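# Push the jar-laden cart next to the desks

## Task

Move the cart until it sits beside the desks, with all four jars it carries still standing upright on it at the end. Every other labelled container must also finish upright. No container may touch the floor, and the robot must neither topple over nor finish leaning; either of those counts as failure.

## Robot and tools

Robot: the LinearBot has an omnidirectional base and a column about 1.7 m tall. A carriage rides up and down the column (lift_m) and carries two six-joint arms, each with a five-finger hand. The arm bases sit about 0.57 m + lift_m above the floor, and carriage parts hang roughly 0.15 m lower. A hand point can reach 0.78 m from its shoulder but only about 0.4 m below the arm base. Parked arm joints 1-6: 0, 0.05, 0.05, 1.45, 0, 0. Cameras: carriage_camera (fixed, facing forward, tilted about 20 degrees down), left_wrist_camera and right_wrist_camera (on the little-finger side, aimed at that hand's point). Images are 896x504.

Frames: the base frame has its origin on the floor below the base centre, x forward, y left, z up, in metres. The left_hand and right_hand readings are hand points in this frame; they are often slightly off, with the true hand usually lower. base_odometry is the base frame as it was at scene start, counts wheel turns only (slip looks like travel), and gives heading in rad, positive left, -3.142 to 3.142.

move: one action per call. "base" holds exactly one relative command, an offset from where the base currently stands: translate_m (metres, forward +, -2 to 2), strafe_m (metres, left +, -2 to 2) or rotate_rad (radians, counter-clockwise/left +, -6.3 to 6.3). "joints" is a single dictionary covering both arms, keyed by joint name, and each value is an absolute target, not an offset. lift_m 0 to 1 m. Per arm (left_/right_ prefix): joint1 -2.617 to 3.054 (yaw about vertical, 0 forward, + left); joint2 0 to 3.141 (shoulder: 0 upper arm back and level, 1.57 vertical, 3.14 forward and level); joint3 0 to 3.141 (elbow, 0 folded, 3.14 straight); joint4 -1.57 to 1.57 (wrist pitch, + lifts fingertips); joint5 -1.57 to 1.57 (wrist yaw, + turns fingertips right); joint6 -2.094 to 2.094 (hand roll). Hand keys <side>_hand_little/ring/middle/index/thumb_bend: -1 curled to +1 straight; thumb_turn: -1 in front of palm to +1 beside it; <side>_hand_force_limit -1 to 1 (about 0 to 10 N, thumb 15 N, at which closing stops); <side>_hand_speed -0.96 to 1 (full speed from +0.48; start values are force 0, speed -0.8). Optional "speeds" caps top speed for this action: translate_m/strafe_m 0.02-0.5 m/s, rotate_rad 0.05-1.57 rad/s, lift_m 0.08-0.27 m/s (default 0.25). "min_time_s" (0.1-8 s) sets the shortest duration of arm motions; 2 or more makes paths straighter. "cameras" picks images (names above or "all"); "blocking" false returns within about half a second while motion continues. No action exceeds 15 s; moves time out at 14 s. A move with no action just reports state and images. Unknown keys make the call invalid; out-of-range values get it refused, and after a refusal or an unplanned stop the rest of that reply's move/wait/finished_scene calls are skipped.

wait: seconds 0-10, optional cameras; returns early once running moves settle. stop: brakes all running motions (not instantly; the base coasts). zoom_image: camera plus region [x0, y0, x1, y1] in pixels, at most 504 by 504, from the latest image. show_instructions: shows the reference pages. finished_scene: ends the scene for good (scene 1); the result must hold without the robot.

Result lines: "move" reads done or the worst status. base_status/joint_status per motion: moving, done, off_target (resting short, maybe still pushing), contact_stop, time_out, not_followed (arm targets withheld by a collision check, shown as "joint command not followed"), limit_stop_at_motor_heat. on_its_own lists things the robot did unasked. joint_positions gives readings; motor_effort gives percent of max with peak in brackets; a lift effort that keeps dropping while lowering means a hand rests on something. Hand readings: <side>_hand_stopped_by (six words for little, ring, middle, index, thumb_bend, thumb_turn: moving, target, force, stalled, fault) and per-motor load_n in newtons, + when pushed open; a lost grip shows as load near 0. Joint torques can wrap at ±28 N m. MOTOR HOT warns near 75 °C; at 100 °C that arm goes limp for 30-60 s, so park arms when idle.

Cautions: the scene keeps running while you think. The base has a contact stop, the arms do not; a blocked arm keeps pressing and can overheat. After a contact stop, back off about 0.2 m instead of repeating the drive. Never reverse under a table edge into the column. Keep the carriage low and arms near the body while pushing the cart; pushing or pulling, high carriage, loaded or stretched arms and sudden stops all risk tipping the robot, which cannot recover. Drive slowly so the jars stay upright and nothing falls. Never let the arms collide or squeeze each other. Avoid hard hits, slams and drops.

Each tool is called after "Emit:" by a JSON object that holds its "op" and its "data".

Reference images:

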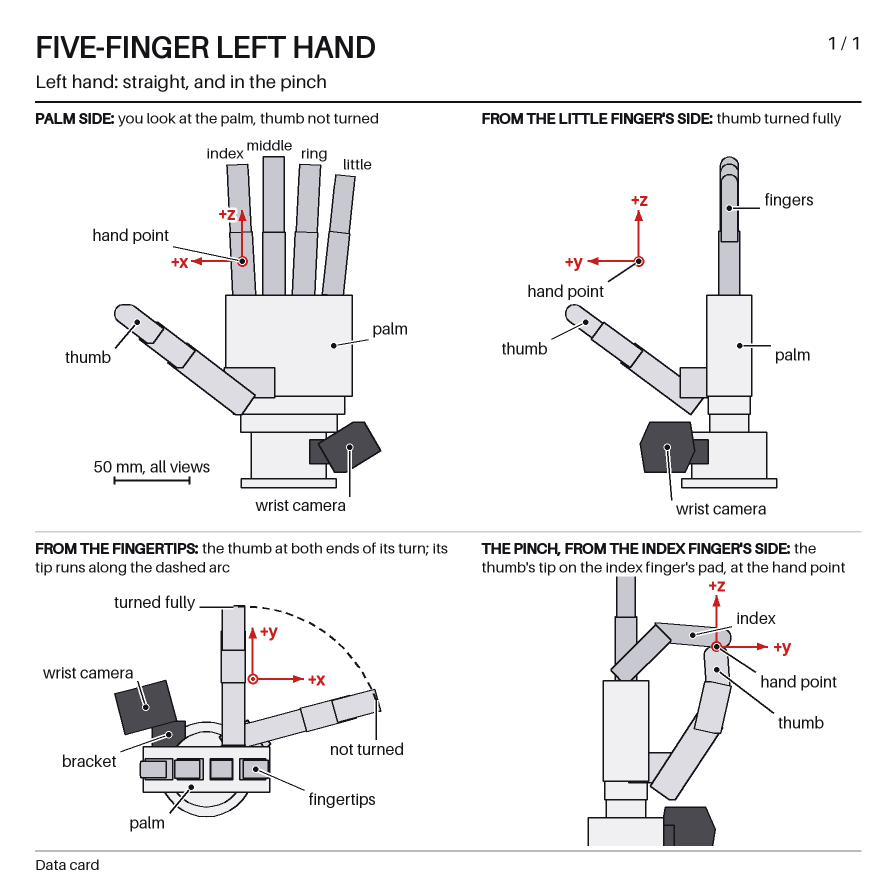

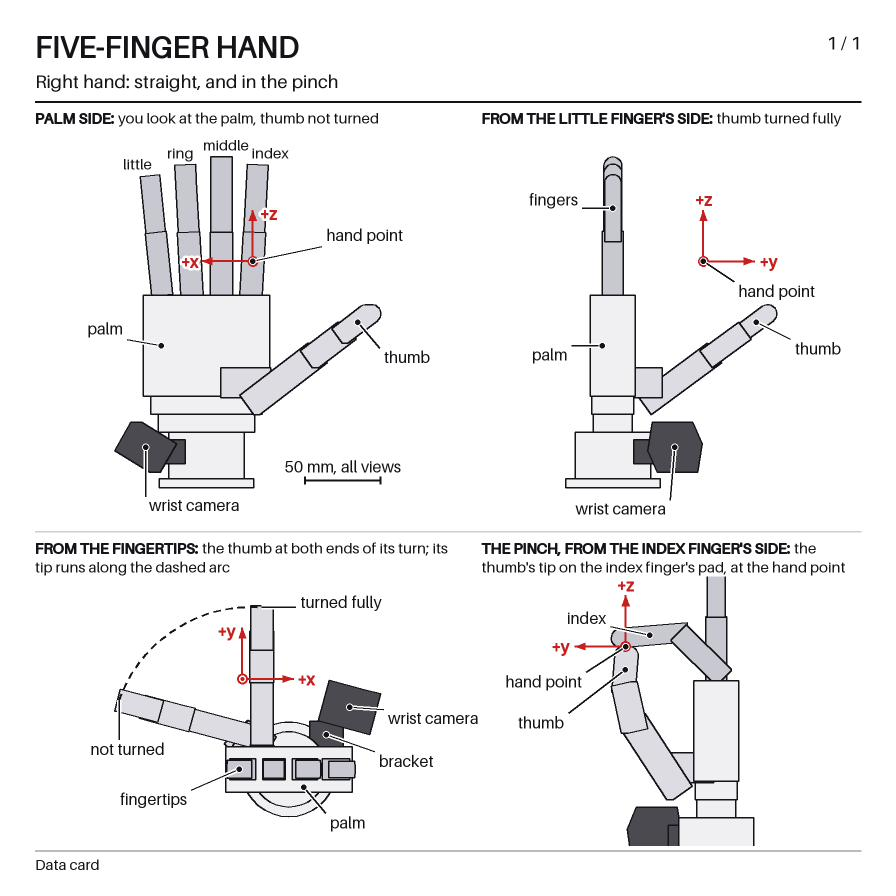

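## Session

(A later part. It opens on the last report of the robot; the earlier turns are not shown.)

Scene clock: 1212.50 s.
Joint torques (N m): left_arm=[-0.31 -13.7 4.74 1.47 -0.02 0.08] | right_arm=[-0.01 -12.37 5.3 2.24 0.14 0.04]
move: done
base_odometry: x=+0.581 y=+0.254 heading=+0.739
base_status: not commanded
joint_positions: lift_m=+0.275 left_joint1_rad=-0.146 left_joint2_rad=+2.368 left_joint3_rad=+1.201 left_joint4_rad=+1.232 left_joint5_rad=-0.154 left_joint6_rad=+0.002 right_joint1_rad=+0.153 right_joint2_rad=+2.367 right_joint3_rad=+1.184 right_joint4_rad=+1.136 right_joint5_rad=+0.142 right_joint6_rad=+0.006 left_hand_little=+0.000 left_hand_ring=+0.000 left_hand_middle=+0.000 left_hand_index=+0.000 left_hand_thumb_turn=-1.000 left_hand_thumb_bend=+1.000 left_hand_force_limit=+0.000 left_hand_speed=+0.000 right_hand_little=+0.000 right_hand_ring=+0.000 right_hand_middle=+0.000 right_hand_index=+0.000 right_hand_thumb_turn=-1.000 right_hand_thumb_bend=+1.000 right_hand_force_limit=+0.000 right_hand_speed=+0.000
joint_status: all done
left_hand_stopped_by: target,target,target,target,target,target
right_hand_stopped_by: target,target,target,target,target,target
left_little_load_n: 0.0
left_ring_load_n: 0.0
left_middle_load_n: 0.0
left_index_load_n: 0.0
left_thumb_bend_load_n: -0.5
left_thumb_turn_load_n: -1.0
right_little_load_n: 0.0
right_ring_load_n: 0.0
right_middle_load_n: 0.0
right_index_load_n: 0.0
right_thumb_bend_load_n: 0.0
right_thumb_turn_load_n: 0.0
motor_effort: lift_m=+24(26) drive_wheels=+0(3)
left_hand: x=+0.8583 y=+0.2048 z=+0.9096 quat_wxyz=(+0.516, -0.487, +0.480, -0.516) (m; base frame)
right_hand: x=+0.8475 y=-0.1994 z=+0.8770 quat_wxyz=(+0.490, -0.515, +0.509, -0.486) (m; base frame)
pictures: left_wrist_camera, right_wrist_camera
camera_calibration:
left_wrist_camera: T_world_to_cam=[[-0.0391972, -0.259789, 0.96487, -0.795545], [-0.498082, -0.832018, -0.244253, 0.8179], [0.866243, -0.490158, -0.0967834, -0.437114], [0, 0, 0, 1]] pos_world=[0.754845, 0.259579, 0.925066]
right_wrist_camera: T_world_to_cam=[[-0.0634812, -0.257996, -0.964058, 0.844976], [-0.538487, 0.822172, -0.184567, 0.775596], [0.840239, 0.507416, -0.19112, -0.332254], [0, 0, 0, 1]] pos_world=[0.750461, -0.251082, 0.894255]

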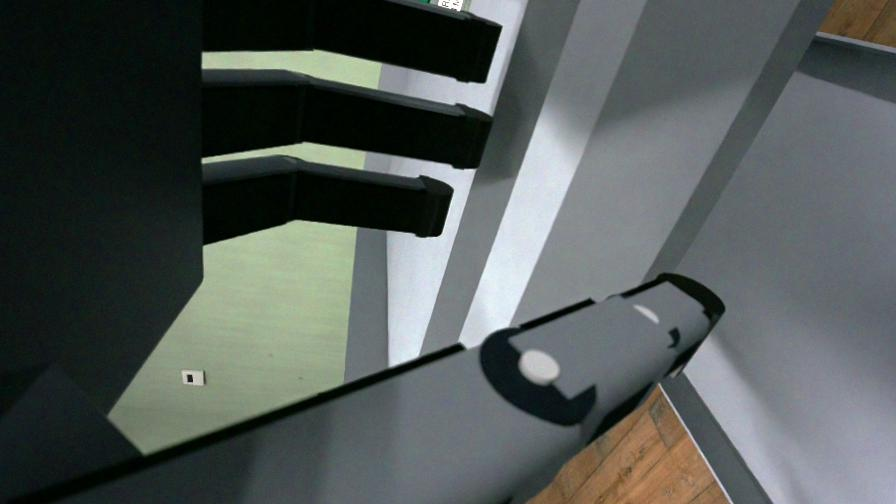

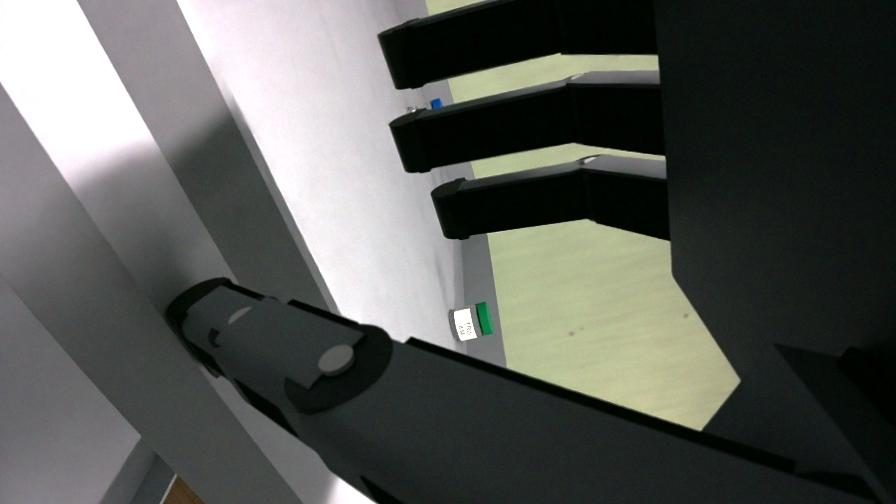

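Emit:
{"op": "move", "data": {"joints": {"lift_m": 0.31, "left_hand_thumb_turn": 1, "right_hand_thumb_turn": 1, "left_hand_little": 0.1, "left_hand_ring": 0.1, "left_hand_middle": 0.1, "left_hand_index": 0.1, "right_hand_little": 0.1, "right_hand_ring": 0.1, "right_hand_middle": 0.1, "right_hand_index": 0.1}}}

Emit:
{"op": "move", "data": {"base": {"translate_m": -0.009}, "speeds": {"translate_m": 0.05}}}

Emit:
{"op": "move", "data": {"joints": {"lift_m": 0.25}, "speeds": {"lift_m": 0.08}, "cameras": ["all"]}}

Scene clock: 1271.90 s.
Joint torques (N m): left_arm=[-0.36 -13.87 4.75 1.89 -0.06 0.07] | right_arm=[0.01 -12.4 5.15 2.19 0.12 0.07]
move: done
base_odometry: x=+0.581 y=+0.254 heading=+0.739
base_status: not commanded
joint_positions: lift_m=+0.310 left_joint1_rad=-0.146 left_joint2_rad=+2.369 left_joint3_rad=+1.201 left_joint4_rad=+1.191 left_joint5_rad=-0.154 left_joint6_rad=+0.002 right_joint1_rad=+0.153 right_joint2_rad=+2.367 right_joint3_rad=+1.184 right_joint4_rad=+1.141 right_joint5_rad=+0.142 right_joint6_rad=+0.006 left_hand_little=+0.100 left_hand_ring=+0.100 left_hand_middle=+0.100 left_hand_index=+0.100 left_hand_thumb_turn=+1.000 left_hand_thumb_bend=+1.000 left_hand_force_limit=+0.000 left_hand_speed=+0.000 right_hand_little=+0.100 right_hand_ring=+0.100 right_hand_middle=+0.100 right_hand_index=+0.100 right_hand_thumb_turn=+1.000 right_hand_thumb_bend=+1.000 right_hand_force_limit=+0.000 right_hand_speed=+0.000
joint_status: all done
left_hand_stopped_by: target,target,target,target,target,target
right_hand_stopped_by: target,target,target,target,target,target
left_little_load_n: 0.0
left_ring_load_n: 0.0
left_middle_load_n: 0.0
left_index_load_n: 0.0
left_thumb_bend_load_n: 0.0
left_thumb_turn_load_n: 0.0
right_little_load_n: 0.0
right_ring_load_n: 0.0
right_middle_load_n: 0.0
right_index_load_n: 0.0
right_thumb_bend_load_n: 0.0
right_thumb_turn_load_n: -0.5
motor_effort: lift_m=+33(40) drive_wheels=-1(3)
left_hand: x=+0.8563 y=+0.2052 z=+0.9321 quat_wxyz=(+0.507, -0.496, +0.492, -0.504) (m; base frame)
right_hand: x=+0.8479 y=-0.1994 z=+0.9127 quat_wxyz=(+0.492, -0.513, +0.508, -0.487) (m; base frame)
pictures: none

Scene clock: 1272.60 s.
Joint torques (N m): left_arm=[-0.35 -13.93 4.77 1.91 -0.05 0.08] | right_arm=[-0.03 -12.41 5.15 2.21 0.12 0.06]
move: done
base_odometry: x=+0.574 y=+0.248 heading=+0.739
base_status: done
joint_positions: lift_m=+0.310 left_joint1_rad=-0.146 left_joint2_rad=+2.369 left_joint3_rad=+1.201 left_joint4_rad=+1.188 left_joint5_rad=-0.154 left_joint6_rad=+0.002 right_joint1_rad=+0.153 right_joint2_rad=+2.367 right_joint3_rad=+1.184 right_joint4_rad=+1.141 right_joint5_rad=+0.142 right_joint6_rad=+0.006 left_hand_little=+0.100 left_hand_ring=+0.100 left_hand_middle=+0.100 left_hand_index=+0.100 left_hand_thumb_turn=+1.000 left_hand_thumb_bend=+1.000 left_hand_force_limit=+0.000 left_hand_speed=+0.000 right_hand_little=+0.100 right_hand_ring=+0.100 right_hand_middle=+0.100 right_hand_index=+0.100 right_hand_thumb_turn=+1.000 right_hand_thumb_bend=+1.000 right_hand_force_limit=+0.000 right_hand_speed=+0.000
joint_status: not commanded
left_hand_stopped_by: target,target,target,target,target,target
right_hand_stopped_by: target,target,target,target,target,target
left_little_load_n: 0.0
left_ring_load_n: 0.0
left_middle_load_n: 0.0
left_index_load_n: 0.0
left_thumb_bend_load_n: 0.0
left_thumb_turn_load_n: 0.0
right_little_load_n: 0.0
right_ring_load_n: 0.0
right_middle_load_n: 0.0
right_index_load_n: 0.0
right_thumb_bend_load_n: 0.0
right_thumb_turn_load_n: -0.5
motor_effort: lift_m=+33(33) drive_wheels=-1(7)
left_hand: x=+0.8562 y=+0.2052 z=+0.9314 quat_wxyz=(+0.507, -0.497, +0.493, -0.503) (m; base frame)
right_hand: x=+0.8479 y=-0.1994 z=+0.9127 quat_wxyz=(+0.492, -0.513, +0.508, -0.487) (m; base frame)
pictures: none

Scene clock: 1273.73 s.
Joint torques (N m): left_arm=[-0.29 -14.02 4.64 2.01 -0.06 0.09] | right_arm=[0.02 -12.37 5.11 2.22 0.12 0.05]
move: done
base_odometry: x=+0.574 y=+0.248 heading=+0.739
base_status: not commanded
joint_positions: lift_m=+0.250 left_joint1_rad=-0.146 left_joint2_rad=+2.370 left_joint3_rad=+1.201 left_joint4_rad=+1.179 left_joint5_rad=-0.154 left_joint6_rad=+0.002 right_joint1_rad=+0.153 right_joint2_rad=+2.367 right_joint3_rad=+1.184 right_joint4_rad=+1.137 right_joint5_rad=+0.142 right_joint6_rad=+0.006 left_hand_little=+0.100 left_hand_ring=+0.100 left_hand_middle=+0.100 left_hand_index=+0.100 left_hand_thumb_turn=+1.000 left_hand_thumb_bend=+1.000 left_hand_force_limit=+0.000 left_hand_speed=+0.000 right_hand_little=+0.100 right_hand_ring=+0.100 right_hand_middle=+0.100 right_hand_index=+0.100 right_hand_thumb_turn=+1.000 right_hand_thumb_bend=+1.000 right_hand_force_limit=+0.000 right_hand_speed=+0.000
joint_status: all done
left_hand_stopped_by: target,target,target,target,target,target
right_hand_stopped_by: target,target,target,target,target,target
left_little_load_n: 0.0
left_ring_load_n: 0.0
left_middle_load_n: 0.0
left_index_load_n: 0.0
left_thumb_bend_load_n: 0.0
left_thumb_turn_load_n: 0.0
right_little_load_n: 0.0
right_ring_load_n: 0.0
right_middle_load_n: 0.0
right_index_load_n: 0.0
right_thumb_bend_load_n: 0.0
right_thumb_turn_load_n: -0.5
motor_effort: lift_m=+25(27) drive_wheels=+0(2)
left_hand: x=+0.8556 y=+0.2053 z=+0.8688 quat_wxyz=(+0.504, -0.499, +0.496, -0.500) (m; base frame)
right_hand: x=+0.8478 y=-0.1994 z=+0.8526 quat_wxyz=(+0.491, -0.514, +0.508, -0.486) (m; base frame)
pictures: carriage_camera, left_wrist_camera, right_wrist_camera
camera_calibration:
carriage_camera: T_world_to_cam=[[-0.0204691, -0.999422, -0.0271245, 0.0326801], [-0.38039, 0.0328748, -0.924242, 1.19713], [0.9246, -0.00860049, -0.380843, 0.358527], [0, 0, 0, 1]] pos_world=[0.124552, -0.00361081, 1.24387]
left_wrist_camera: T_world_to_cam=[[0.0135905, -0.267946, 0.963338, -0.798319], [-0.51092, -0.830023, -0.223658, 0.79958], [0.859521, -0.489149, -0.148179, -0.388274], [0, 0, 0, 1]] pos_world=[0.7531, 0.25984, 0.890349]
right_wrist_camera: T_world_to_cam=[[-0.0613865, -0.258028, -0.964185, 0.819801], [-0.538059, 0.822181, -0.18577, 0.771891], [0.840669, 0.507385, -0.189305, -0.339034], [0, 0, 0, 1]] pos_world=[0.750663, -0.251082, 0.869653]

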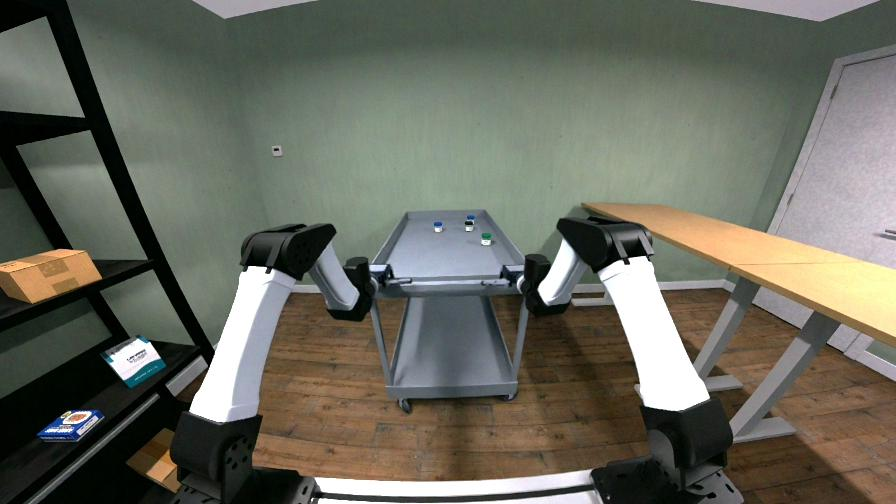

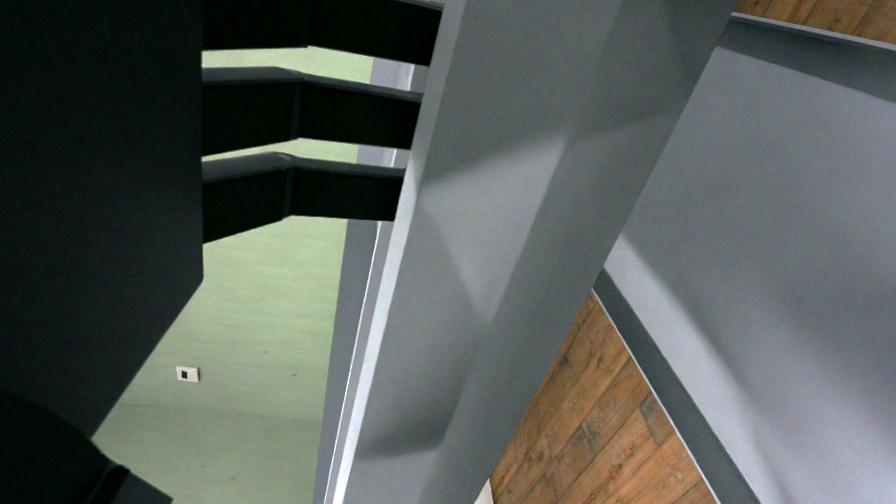

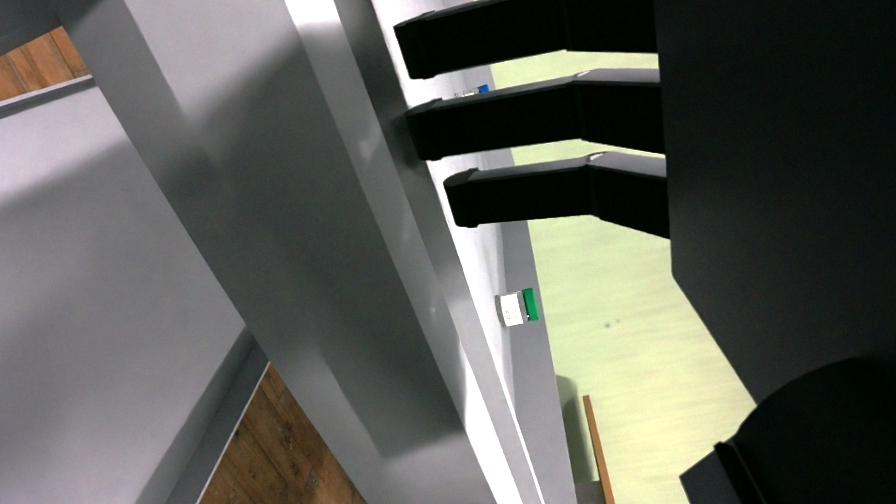

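Emit:
{"op": "move", "data": {"joints": {"left_joint2_rad": 2.395, "left_hand_little": 0.0, "left_hand_ring": 0.0, "left_hand_middle": 0.0, "left_hand_index": 0.0}, "min_time_s": 1.5}}

Emit:
{"op": "move", "data": {"joints": {"lift_m": 0.228}, "speeds": {"lift_m": 0.08}, "cameras": ["all"]}}

Scene clock: 1294.47 s.
Joint torques (N m): left_arm=[-0.32 -12.59 4.72 2.03 -0.06 0.07] | right_arm=[0.02 -12.36 5.14 2.22 0.13 0.05]
move: done
base_odometry: x=+0.574 y=+0.248 heading=+0.739
base_status: not commanded
joint_positions: lift_m=+0.250 left_joint1_rad=-0.146 left_joint2_rad=+2.380 left_joint3_rad=+1.201 left_joint4_rad=+1.179 left_joint5_rad=-0.154 left_joint6_rad=+0.002 right_joint1_rad=+0.153 right_joint2_rad=+2.367 right_joint3_rad=+1.184 right_joint4_rad=+1.137 right_joint5_rad=+0.142 right_joint6_rad=+0.006 left_hand_little=+0.000 left_hand_ring=+0.000 left_hand_middle=+0.000 left_hand_index=+0.000 left_hand_thumb_turn=+1.000 left_hand_thumb_bend=+1.000 left_hand_force_limit=+0.000 left_hand_speed=+0.000 right_hand_little=+0.100 right_hand_ring=+0.100 right_hand_middle=+0.100 right_hand_index=+0.100 right_hand_thumb_turn=+1.000 right_hand_thumb_bend=+1.000 right_hand_force_limit=+0.000 right_hand_speed=+0.000
joint_status: all done
left_hand_stopped_by: target,target,target,target,target,target
right_hand_stopped_by: target,target,target,target,target,target
left_little_load_n: 0.0
left_ring_load_n: 0.0
left_middle_load_n: 0.0
left_index_load_n: 0.0
left_thumb_bend_load_n: 0.0
left_thumb_turn_load_n: -0.5
right_little_load_n: 0.0
right_ring_load_n: 0.0
right_middle_load_n: 0.0
right_index_load_n: 0.0
right_thumb_bend_load_n: 0.0
right_thumb_turn_load_n: 0.0
motor_effort: lift_m=+25(25) drive_wheels=-1(2)
left_hand: x=+0.8547 y=+0.2054 z=+0.8622 quat_wxyz=(+0.502, -0.501, +0.499, -0.497) (m; base frame)
right_hand: x=+0.8478 y=-0.1994 z=+0.8526 quat_wxyz=(+0.491, -0.514, +0.508, -0.486) (m; base frame)
pictures: none

Scene clock: 1295.10 s.
Joint torques (N m): left_arm=[-0.36 -13.24 4.7 2.02 -0.03 0.08] | right_arm=[0.02 -12.38 5.14 2.22 0.12 0.06]
move: done
base_odometry: x=+0.574 y=+0.248 heading=+0.739
base_status: not commanded
joint_positions: lift_m=+0.228 left_joint1_rad=-0.146 left_joint2_rad=+2.388 left_joint3_rad=+1.201 left_joint4_rad=+1.180 left_joint5_rad=-0.154 left_joint6_rad=+0.002 right_joint1_rad=+0.153 right_joint2_rad=+2.367 right_joint3_rad=+1.184 right_joint4_rad=+1.137 right_joint5_rad=+0.142 right_joint6_rad=+0.006 left_hand_little=+0.000 left_hand_ring=+0.000 left_hand_middle=+0.000 left_hand_index=+0.000 left_hand_thumb_turn=+1.000 left_hand_thumb_bend=+1.000 left_hand_force_limit=+0.000 left_hand_speed=+0.000 right_hand_little=+0.100 right_hand_ring=+0.100 right_hand_middle=+0.100 right_hand_index=+0.100 right_hand_thumb_turn=+1.000 right_hand_thumb_bend=+1.000 right_hand_force_limit=+0.000 right_hand_speed=+0.000
joint_status: all done
left_hand_stopped_by: target,target,target,target,target,target
right_hand_stopped_by: target,target,target,target,target,target
left_little_load_n: 0.0
left_ring_load_n: 0.0
left_middle_load_n: 0.0
left_index_load_n: 0.0
left_thumb_bend_load_n: 0.0
left_thumb_turn_load_n: -0.5
right_little_load_n: 0.0
right_ring_load_n: 0.0
right_middle_load_n: 0.0
right_index_load_n: 0.0
right_thumb_bend_load_n: 0.0
right_thumb_turn_load_n: 0.0
motor_effort: lift_m=+25(25) drive_wheels=-1(3)
left_hand: x=+0.8542 y=+0.2055 z=+0.8362 quat_wxyz=(+0.501, -0.503, +0.501, -0.495) (m; base frame)
right_hand: x=+0.8478 y=-0.1994 z=+0.8306 quat_wxyz=(+0.491, -0.514, +0.508, -0.486) (m; base frame)
pictures: carriage_camera, left_wrist_camera, right_wrist_camera
camera_calibration:
carriage_camera: T_world_to_cam=[[-0.0204691, -0.999422, -0.0271245, 0.032086], [-0.38039, 0.0328748, -0.924242, 1.17689], [0.9246, -0.00860049, -0.380843, 0.350187], [0, 0, 0, 1]] pos_world=[0.124552, -0.00361081, 1.22197]
left_wrist_camera: T_world_to_cam=[[0.0296077, -0.270295, 0.962322, -0.779166], [-0.514574, -0.829492, -0.217154, 0.789261], [0.856934, -0.488757, -0.163646, -0.376778], [0, 0, 0, 1]] pos_world=[0.752077, 0.259929, 0.859541]
right_wrist_camera: T_world_to_cam=[[-0.0616834, -0.258105, -0.964146, 0.798759], [-0.538145, 0.822149, -0.185663, 0.767769], [0.840592, 0.507398, -0.189611, -0.342879], [0, 0, 0, 1]] pos_world=[0.750663, -0.251082, 0.847653]

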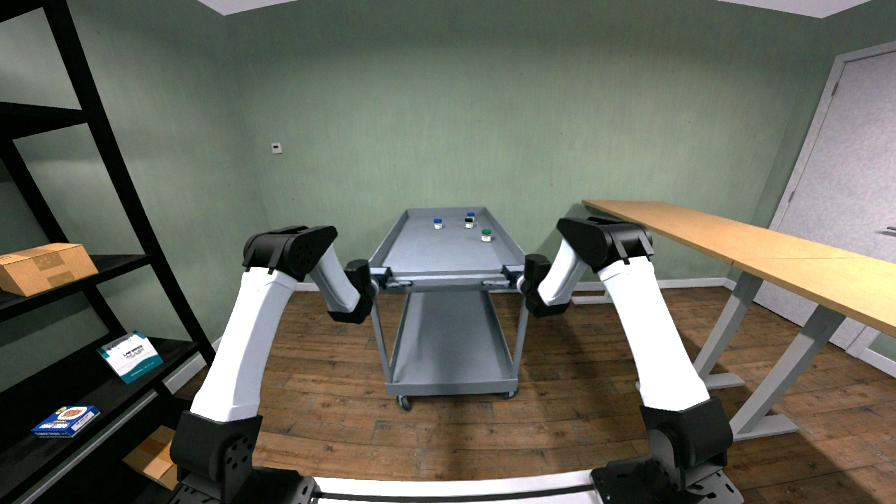

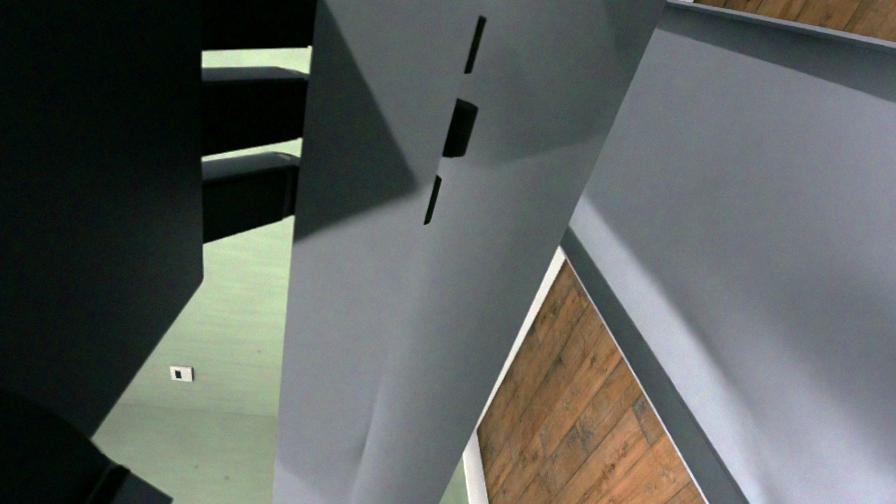

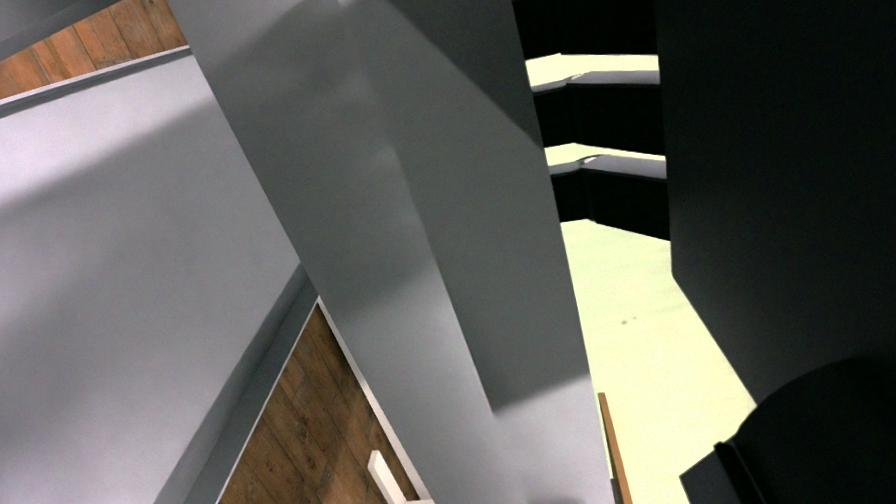

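Emit:
{"op": "move", "data": {"joints": {"left_hand_speed": -0.88, "right_hand_speed": -0.88, "left_hand_little": -0.8, "left_hand_ring": -0.8, "left_hand_middle": -0.8, "left_hand_index": -0.8, "right_hand_little": -0.8, "right_hand_ring": -0.8, "right_hand_middle": -0.8, "right_hand_index": -0.8}, "cameras": ["left_wrist_camera", "right_wrist_camera"]}}

Scene clock: 1307.83 s.
Joint torques (N m): left_arm=[-0.61 -13.3 4.7 2.02 -0.42 0.08] | right_arm=[0.5 -12.42 4.67 2.27 0.12 0.06]
move: off_target
base_odometry: x=+0.574 y=+0.248 heading=+0.739
base_status: not commanded
joint_positions: lift_m=+0.228 left_joint1_rad=-0.143 left_joint2_rad=+2.388 left_joint3_rad=+1.201 left_joint4_rad=+1.180 left_joint5_rad=-0.117 left_joint6_rad=+0.002 right_joint1_rad=+0.148 right_joint2_rad=+2.367 right_joint3_rad=+1.191 right_joint4_rad=+1.133 right_joint5_rad=+0.143 right_joint6_rad=+0.005 left_hand_little=-0.365 left_hand_ring=-0.332 left_hand_middle=-0.321 left_hand_index=-0.299 left_hand_thumb_turn=+1.000 left_hand_thumb_bend=+1.001 left_hand_force_limit=+0.000 left_hand_speed=-0.880 right_hand_little=-0.242 right_hand_ring=-0.232 right_hand_middle=-0.221 right_hand_index=-0.098 right_hand_thumb_turn=+1.000 right_hand_thumb_bend=+1.000 right_hand_force_limit=+0.000 right_hand_speed=-0.880
joint_status: left_hand_little off_target (ended at -0.365, target -0.800); left_hand_ring off_target (ended at -0.332, target -0.800); left_hand_middle off_target (ended at -0.321, target -0.800); left_hand_index off_target (ended at -0.299, target -0.800); right_hand_little off_target (ended at -0.242, target -0.800); right_hand_ring off_target (ended at -0.232, target -0.800); right_hand_middle off_target (ended at -0.221, target -0.800); right_hand_index off_target (ended at -0.098, target -0.800); the others done
left_hand_stopped_by: force,force,force,force,target,target
right_hand_stopped_by: force,force,force,force,target,target
left_little_load_n: 5.5
left_ring_load_n: 2.0
left_middle_load_n: 1.0
left_index_load_n: 0.0
left_thumb_bend_load_n: 1.0
left_thumb_turn_load_n: 0.0
right_little_load_n: 4.5
right_ring_load_n: 3.5
right_middle_load_n: 0.0
right_index_load_n: 0.0
right_thumb_bend_load_n: 0.0
right_thumb_turn_load_n: -0.5
motor_effort: lift_m=+25(25) drive_wheels=+1(4)
left_hand: x=+0.8533 y=+0.2003 z=+0.8362 quat_wxyz=(+0.493, -0.494, +0.509, -0.504) (m; base frame)
right_hand: x=+0.8499 y=-0.2026 z=+0.8324 quat_wxyz=(+0.490, -0.512, +0.509, -0.488) (m; base frame)
pictures: left_wrist_camera, right_wrist_camera
camera_calibration:
left_wrist_camera: T_world_to_cam=[[0.0206444, -0.270904, 0.962385, -0.772805], [-0.541801, -0.812023, -0.216956, 0.804172], [0.840253, -0.516942, -0.16354, -0.358717], [0, 0, 0, 1]] pos_world=[0.753068, 0.258214, 0.859541]
right_wrist_camera: T_world_to_cam=[[-0.0602208, -0.258427, -0.964152, 0.798465], [-0.532892, 0.825066, -0.187862, 0.769816], [0.844038, 0.502476, -0.1874, -0.348531], [0, 0, 0, 1]] pos_world=[0.752486, -0.253676, 0.849147]

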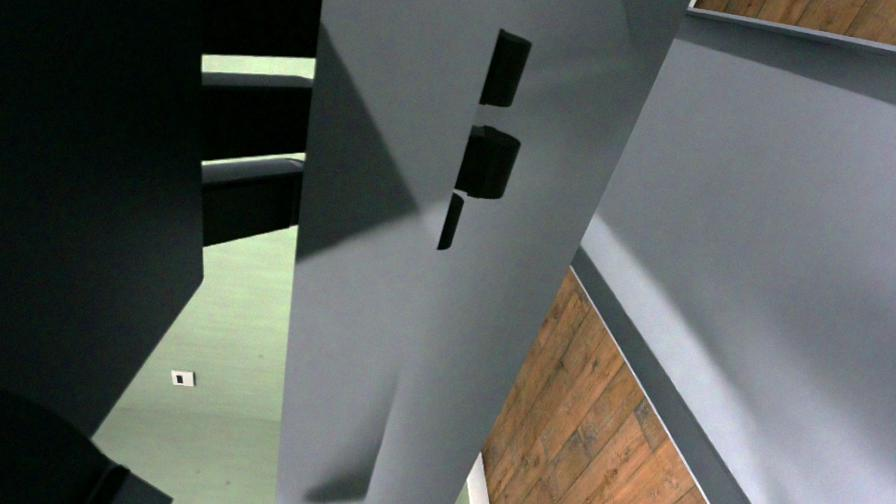

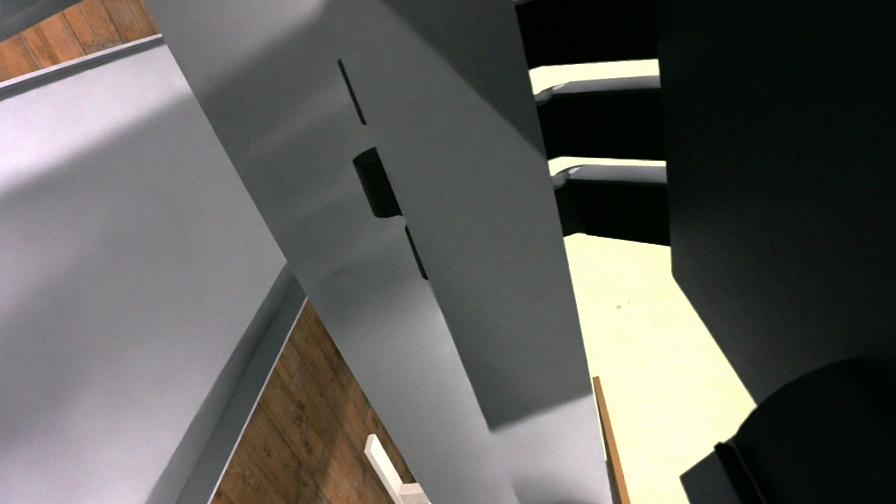

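Emit:
{"op": "move", "data": {"joints": {"left_hand_speed": -0.8, "right_hand_speed": -0.8, "left_hand_thumb_turn": -1, "right_hand_thumb_turn": -1}}}

Emit:
{"op": "move", "data": {"joints": {"left_hand_speed": -0.85, "right_hand_speed": -0.85, "left_hand_thumb_bend": -0.5, "right_hand_thumb_bend": -0.5}, "cameras": ["all"]}}

Scene clock: 1321.03 s.
Joint torques (N m): left_arm=[-0.62 -13.3 4.7 1.96 -0.39 0.25] | right_arm=[0.49 -12.38 4.63 2.26 0.12 0.06]
move: done
base_odometry: x=+0.574 y=+0.248 heading=+0.739
base_status: not commanded
joint_positions: lift_m=+0.228 left_joint1_rad=-0.143 left_joint2_rad=+2.388 left_joint3_rad=+1.201 left_joint4_rad=+1.185 left_joint5_rad=-0.121 left_joint6_rad=-0.011 right_joint1_rad=+0.148 right_joint2_rad=+2.367 right_joint3_rad=+1.191 right_joint4_rad=+1.133 right_joint5_rad=+0.143 right_joint6_rad=+0.005 left_hand_little=-0.366 left_hand_ring=-0.332 left_hand_middle=-0.321 left_hand_index=-0.299 left_hand_thumb_turn=-1.000 left_hand_thumb_bend=+1.000 left_hand_force_limit=+0.000 left_hand_speed=-0.800 right_hand_little=-0.242 right_hand_ring=-0.232 right_hand_middle=-0.221 right_hand_index=-0.098 right_hand_thumb_turn=-1.000 right_hand_thumb_bend=+1.000 right_hand_force_limit=+0.000 right_hand_speed=-0.800
joint_status: all done
left_hand_stopped_by: force,force,force,force,target,target
right_hand_stopped_by: force,force,force,force,target,target
left_little_load_n: 1.5
left_ring_load_n: 1.5
left_middle_load_n: 0.5
left_index_load_n: 0.0
left_thumb_bend_load_n: 0.0
left_thumb_turn_load_n: 0.5
right_little_load_n: 3.5
right_ring_load_n: 2.5
right_middle_load_n: -0.5
right_index_load_n: 0.0
right_thumb_bend_load_n: -0.5
right_thumb_turn_load_n: 0.0
motor_effort: lift_m=+25(25) drive_wheels=+1(4)
left_hand: x=+0.8537 y=+0.2003 z=+0.8379 quat_wxyz=(+0.491, -0.498, +0.503, -0.507) (m; base frame)
right_hand: x=+0.8499 y=-0.2026 z=+0.8324 quat_wxyz=(+0.490, -0.512, +0.509, -0.488) (m; base frame)
pictures: none

Scene clock: 1327.27 s.
Joint torques (N m): left_arm=[-0.58 -13.31 4.74 1.96 -0.38 0.19] | right_arm=[0.46 -12.4 4.63 2.43 0.19 0.15]
move: off_target
base_odometry: x=+0.574 y=+0.248 heading=+0.739
base_status: not commanded
joint_positions: lift_m=+0.228 left_joint1_rad=-0.143 left_joint2_rad=+2.388 left_joint3_rad=+1.201 left_joint4_rad=+1.185 left_joint5_rad=-0.122 left_joint6_rad=-0.006 right_joint1_rad=+0.148 right_joint2_rad=+2.367 right_joint3_rad=+1.191 right_joint4_rad=+1.119 right_joint5_rad=+0.138 right_joint6_rad=-0.006 left_hand_little=-0.366 left_hand_ring=-0.332 left_hand_middle=-0.321 left_hand_index=-0.299 left_hand_thumb_turn=-1.000 left_hand_thumb_bend=+0.333 left_hand_force_limit=+0.000 left_hand_speed=-0.850 right_hand_little=-0.242 right_hand_ring=-0.232 right_hand_middle=-0.221 right_hand_index=-0.098 right_hand_thumb_turn=-1.000 right_hand_thumb_bend=-0.005 right_hand_force_limit=+0.000 right_hand_speed=-0.850
joint_status: left_hand_thumb_bend off_target (ended at +0.333, target -0.500); right_hand_thumb_bend off_target (ended at -0.005, target -0.500); the others done
left_hand_stopped_by: force,force,force,force,force,target
right_hand_stopped_by: force,force,force,force,force,target
left_little_load_n: 2.0
left_ring_load_n: 1.5
left_middle_load_n: 1.5
left_index_load_n: 0.0
left_thumb_bend_load_n: 8.5
left_thumb_turn_load_n: 1.0
right_little_load_n: 4.5
right_ring_load_n: 5.0
right_middle_load_n: 2.5
right_index_load_n: 0.0
right_thumb_bend_load_n: 7.0
right_thumb_turn_load_n: 1.5
motor_effort: lift_m=+25(25) drive_wheels=+2(4)
left_hand: x=+0.8537 y=+0.2006 z=+0.8378 quat_wxyz=(+0.493, -0.497, +0.505, -0.506) (m; base frame)
right_hand: x=+0.8487 y=-0.2025 z=+0.8282 quat_wxyz=(+0.485, -0.520, +0.508, -0.487) (m; base frame)
pictures: carriage_camera, left_wrist_camera, right_wrist_camera
camera_calibration:
carriage_camera: T_world_to_cam=[[-0.0204691, -0.999422, -0.0271245, 0.032086], [-0.38039, 0.0328748, -0.924242, 1.17689], [0.9246, -0.00860049, -0.380843, 0.350187], [0, 0, 0, 1]] pos_world=[0.124552, -0.00361081, 1.22197]
left_wrist_camera: T_world_to_cam=[[0.0172483, -0.262063, 0.964897, -0.775263], [-0.537331, -0.816268, -0.21209, 0.797926], [0.843195, -0.51481, -0.154894, -0.368865], [0, 0, 0, 1]] pos_world=[0.753148, 0.258258, 0.860146]
right_wrist_camera: T_world_to_cam=[[-0.0726277, -0.270431, -0.959996, 0.799071], [-0.539794, 0.820036, -0.190167, 0.775067], [0.838658, 0.504388, -0.205534, -0.328316], [0, 0, 0, 1]] pos_world=[0.751756, -0.253891, 0.847017]

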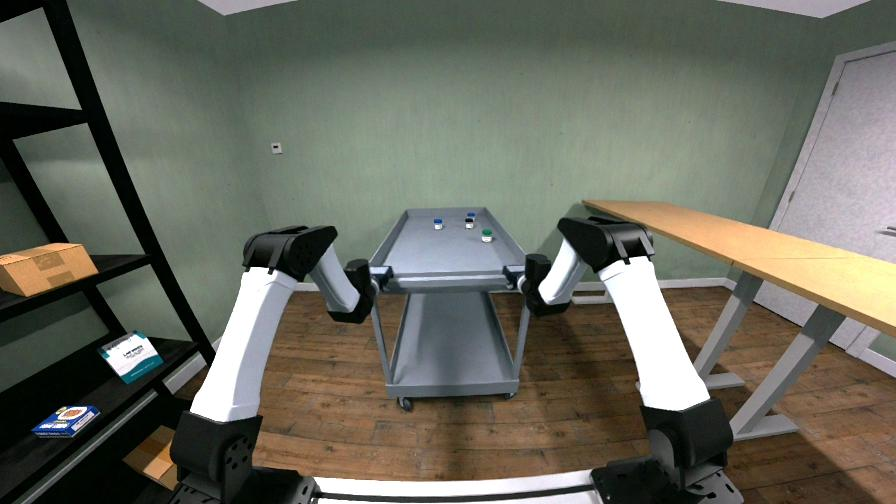

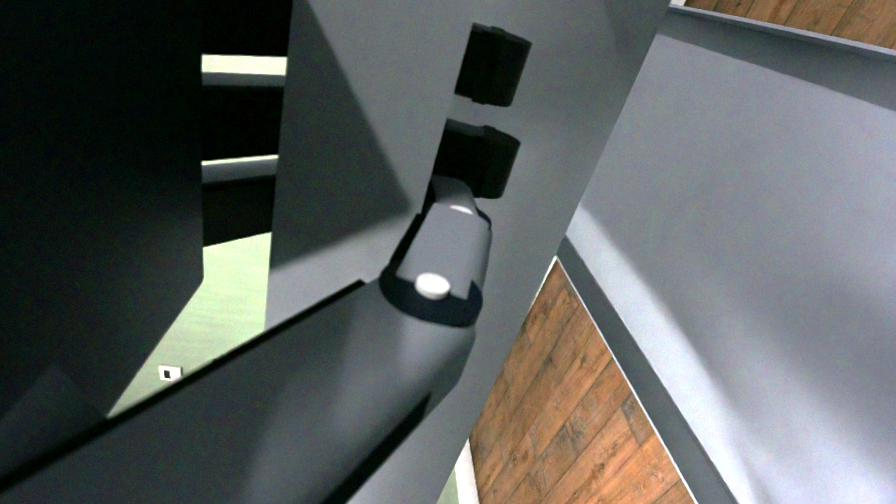

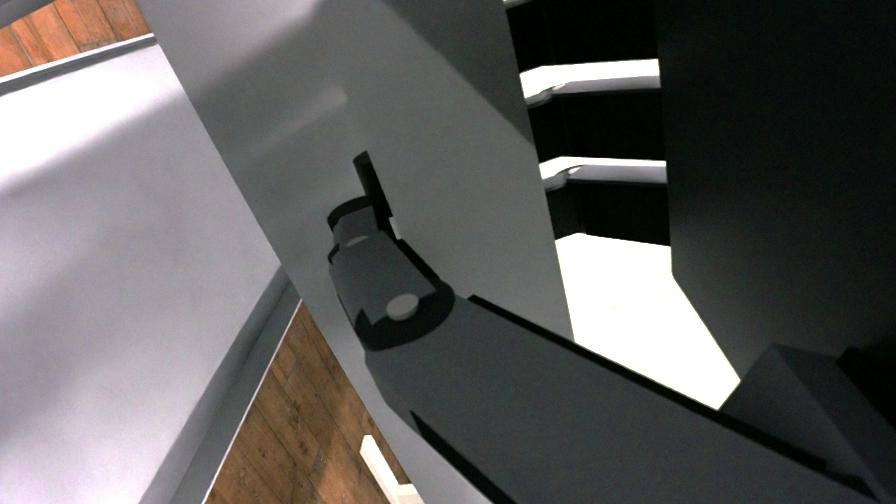

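Emit:
{"op": "move", "data": {"base": {"strafe_m": -0.1}, "speeds": {"strafe_m": 0.05}, "cameras": ["all"]}}

Emit:
{"op": "zoom_image", "data": {"camera": "carriage_camera", "region": [340, 190, 560, 410]}}

Scene clock: 1341.47 s.
Joint torques (N m): left_arm=[-0.43 -13.37 4.72 2.16 -0.25 0.14] | right_arm=[-2.09 -12.42 4.64 2.47 0.84 -0.02]
move: done
base_odometry: x=+0.641 y=+0.174 heading=+0.739
base_status: done
joint_positions: lift_m=+0.228 left_joint1_rad=-0.145 left_joint2_rad=+2.388 left_joint3_rad=+1.201 left_joint4_rad=+1.164 left_joint5_rad=-0.140 left_joint6_rad=-0.002 right_joint1_rad=+0.177 right_joint2_rad=+2.367 right_joint3_rad=+1.191 right_joint4_rad=+1.116 right_joint5_rad=+0.082 right_joint6_rad=+0.013 left_hand_little=-0.366 left_hand_ring=-0.332 left_hand_middle=-0.321 left_hand_index=-0.299 left_hand_thumb_turn=-1.000 left_hand_thumb_bend=+0.333 left_hand_force_limit=+0.000 left_hand_speed=-0.850 right_hand_little=-0.243 right_hand_ring=-0.232 right_hand_middle=-0.221 right_hand_index=-0.098 right_hand_thumb_turn=-1.000 right_hand_thumb_bend=-0.006 right_hand_force_limit=+0.000 right_hand_speed=-0.850
joint_status: not commanded
left_hand_stopped_by: force,force,force,force,force,target
right_hand_stopped_by: force,force,force,force,force,target
left_little_load_n: 0.0
left_ring_load_n: 0.0
left_middle_load_n: 1.5
left_index_load_n: 0.0
left_thumb_bend_load_n: 8.5
left_thumb_turn_load_n: 1.0
right_little_load_n: 0.5
right_ring_load_n: 0.0
right_middle_load_n: 4.0
right_index_load_n: 0.0
right_thumb_bend_load_n: 2.5
right_thumb_turn_load_n: 0.5
motor_effort: lift_m=+25(25) drive_wheels=-2(6)
left_hand: x=+0.8529 y=+0.2034 z=+0.8321 quat_wxyz=(+0.493, -0.504, +0.507, -0.495) (m; base frame)
right_hand: x=+0.8429 y=-0.1727 z=+0.8282 quat_wxyz=(+0.509, -0.536, +0.492, -0.460) (m; base frame)
pictures: carriage_camera, left_wrist_camera, right_wrist_camera
camera_calibration:
carriage_camera: T_world_to_cam=[[-0.0204691, -0.999422, -0.0271245, 0.032086], [-0.38039, 0.0328748, -0.924242, 1.17689], [0.9246, -0.00860049, -0.380843, 0.350187], [0, 0, 0, 1]] pos_world=[0.124552, -0.00361081, 1.22197]
left_wrist_camera: T_world_to_cam=[[0.041144, -0.268294, 0.962458, -0.786146], [-0.528143, -0.823541, -0.206992, 0.78795], [0.848158, -0.499799, -0.175581, -0.357658], [0, 0, 0, 1]] pos_world=[0.751846, 0.259234, 0.856934]
right_wrist_camera: T_world_to_cam=[[-0.0541793, -0.255464, -0.965299, 0.798146], [-0.607475, 0.775674, -0.171185, 0.781163], [0.792489, 0.57712, -0.197214, -0.293967], [0, 0, 0, 1]] pos_world=[0.750746, -0.232376, 0.846198]

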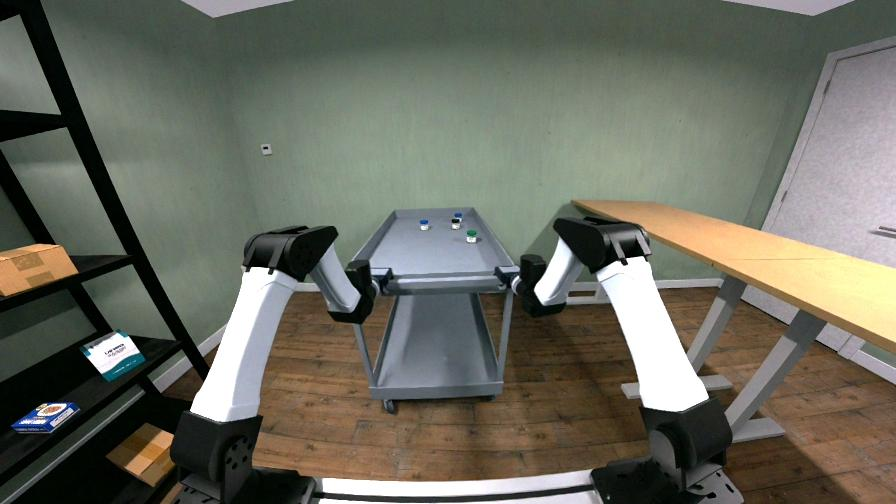

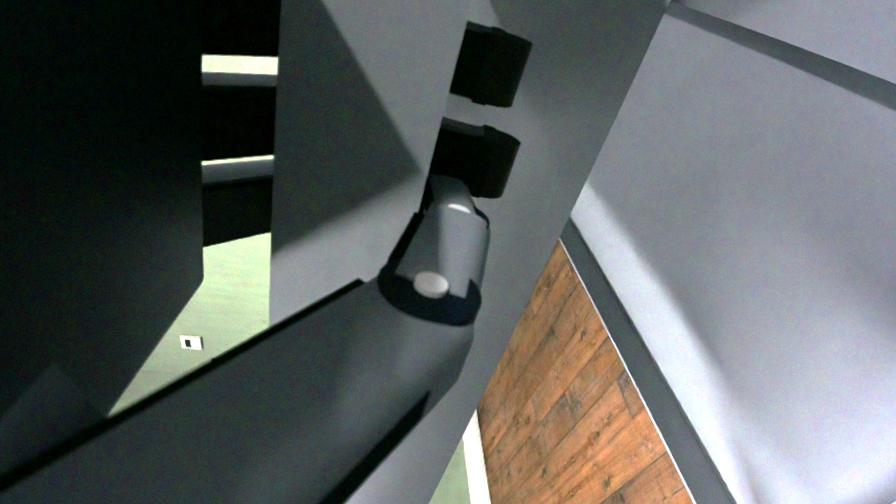

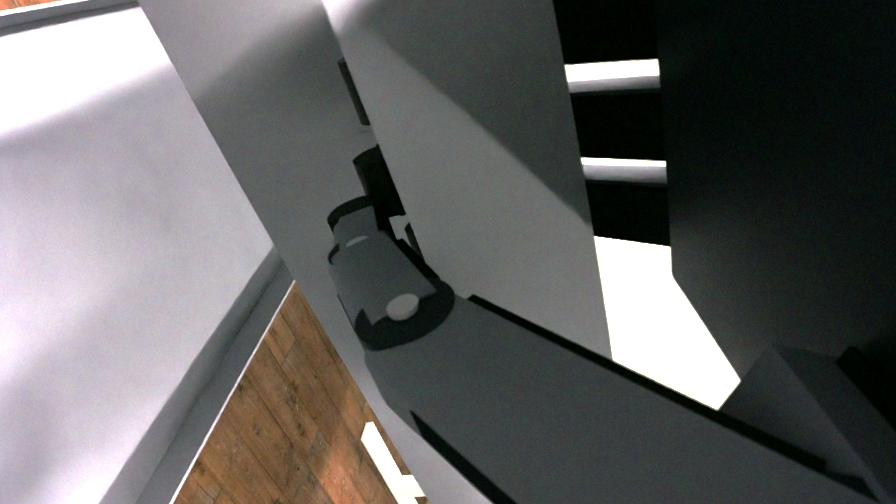

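Scaled by 2.291 from the camera's 896x504 image, which has a finer 1280x720 frame.

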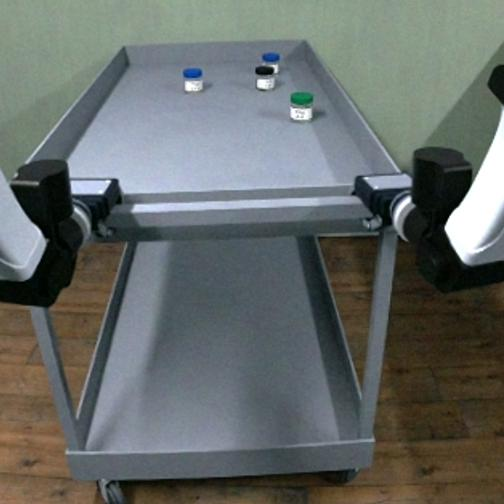

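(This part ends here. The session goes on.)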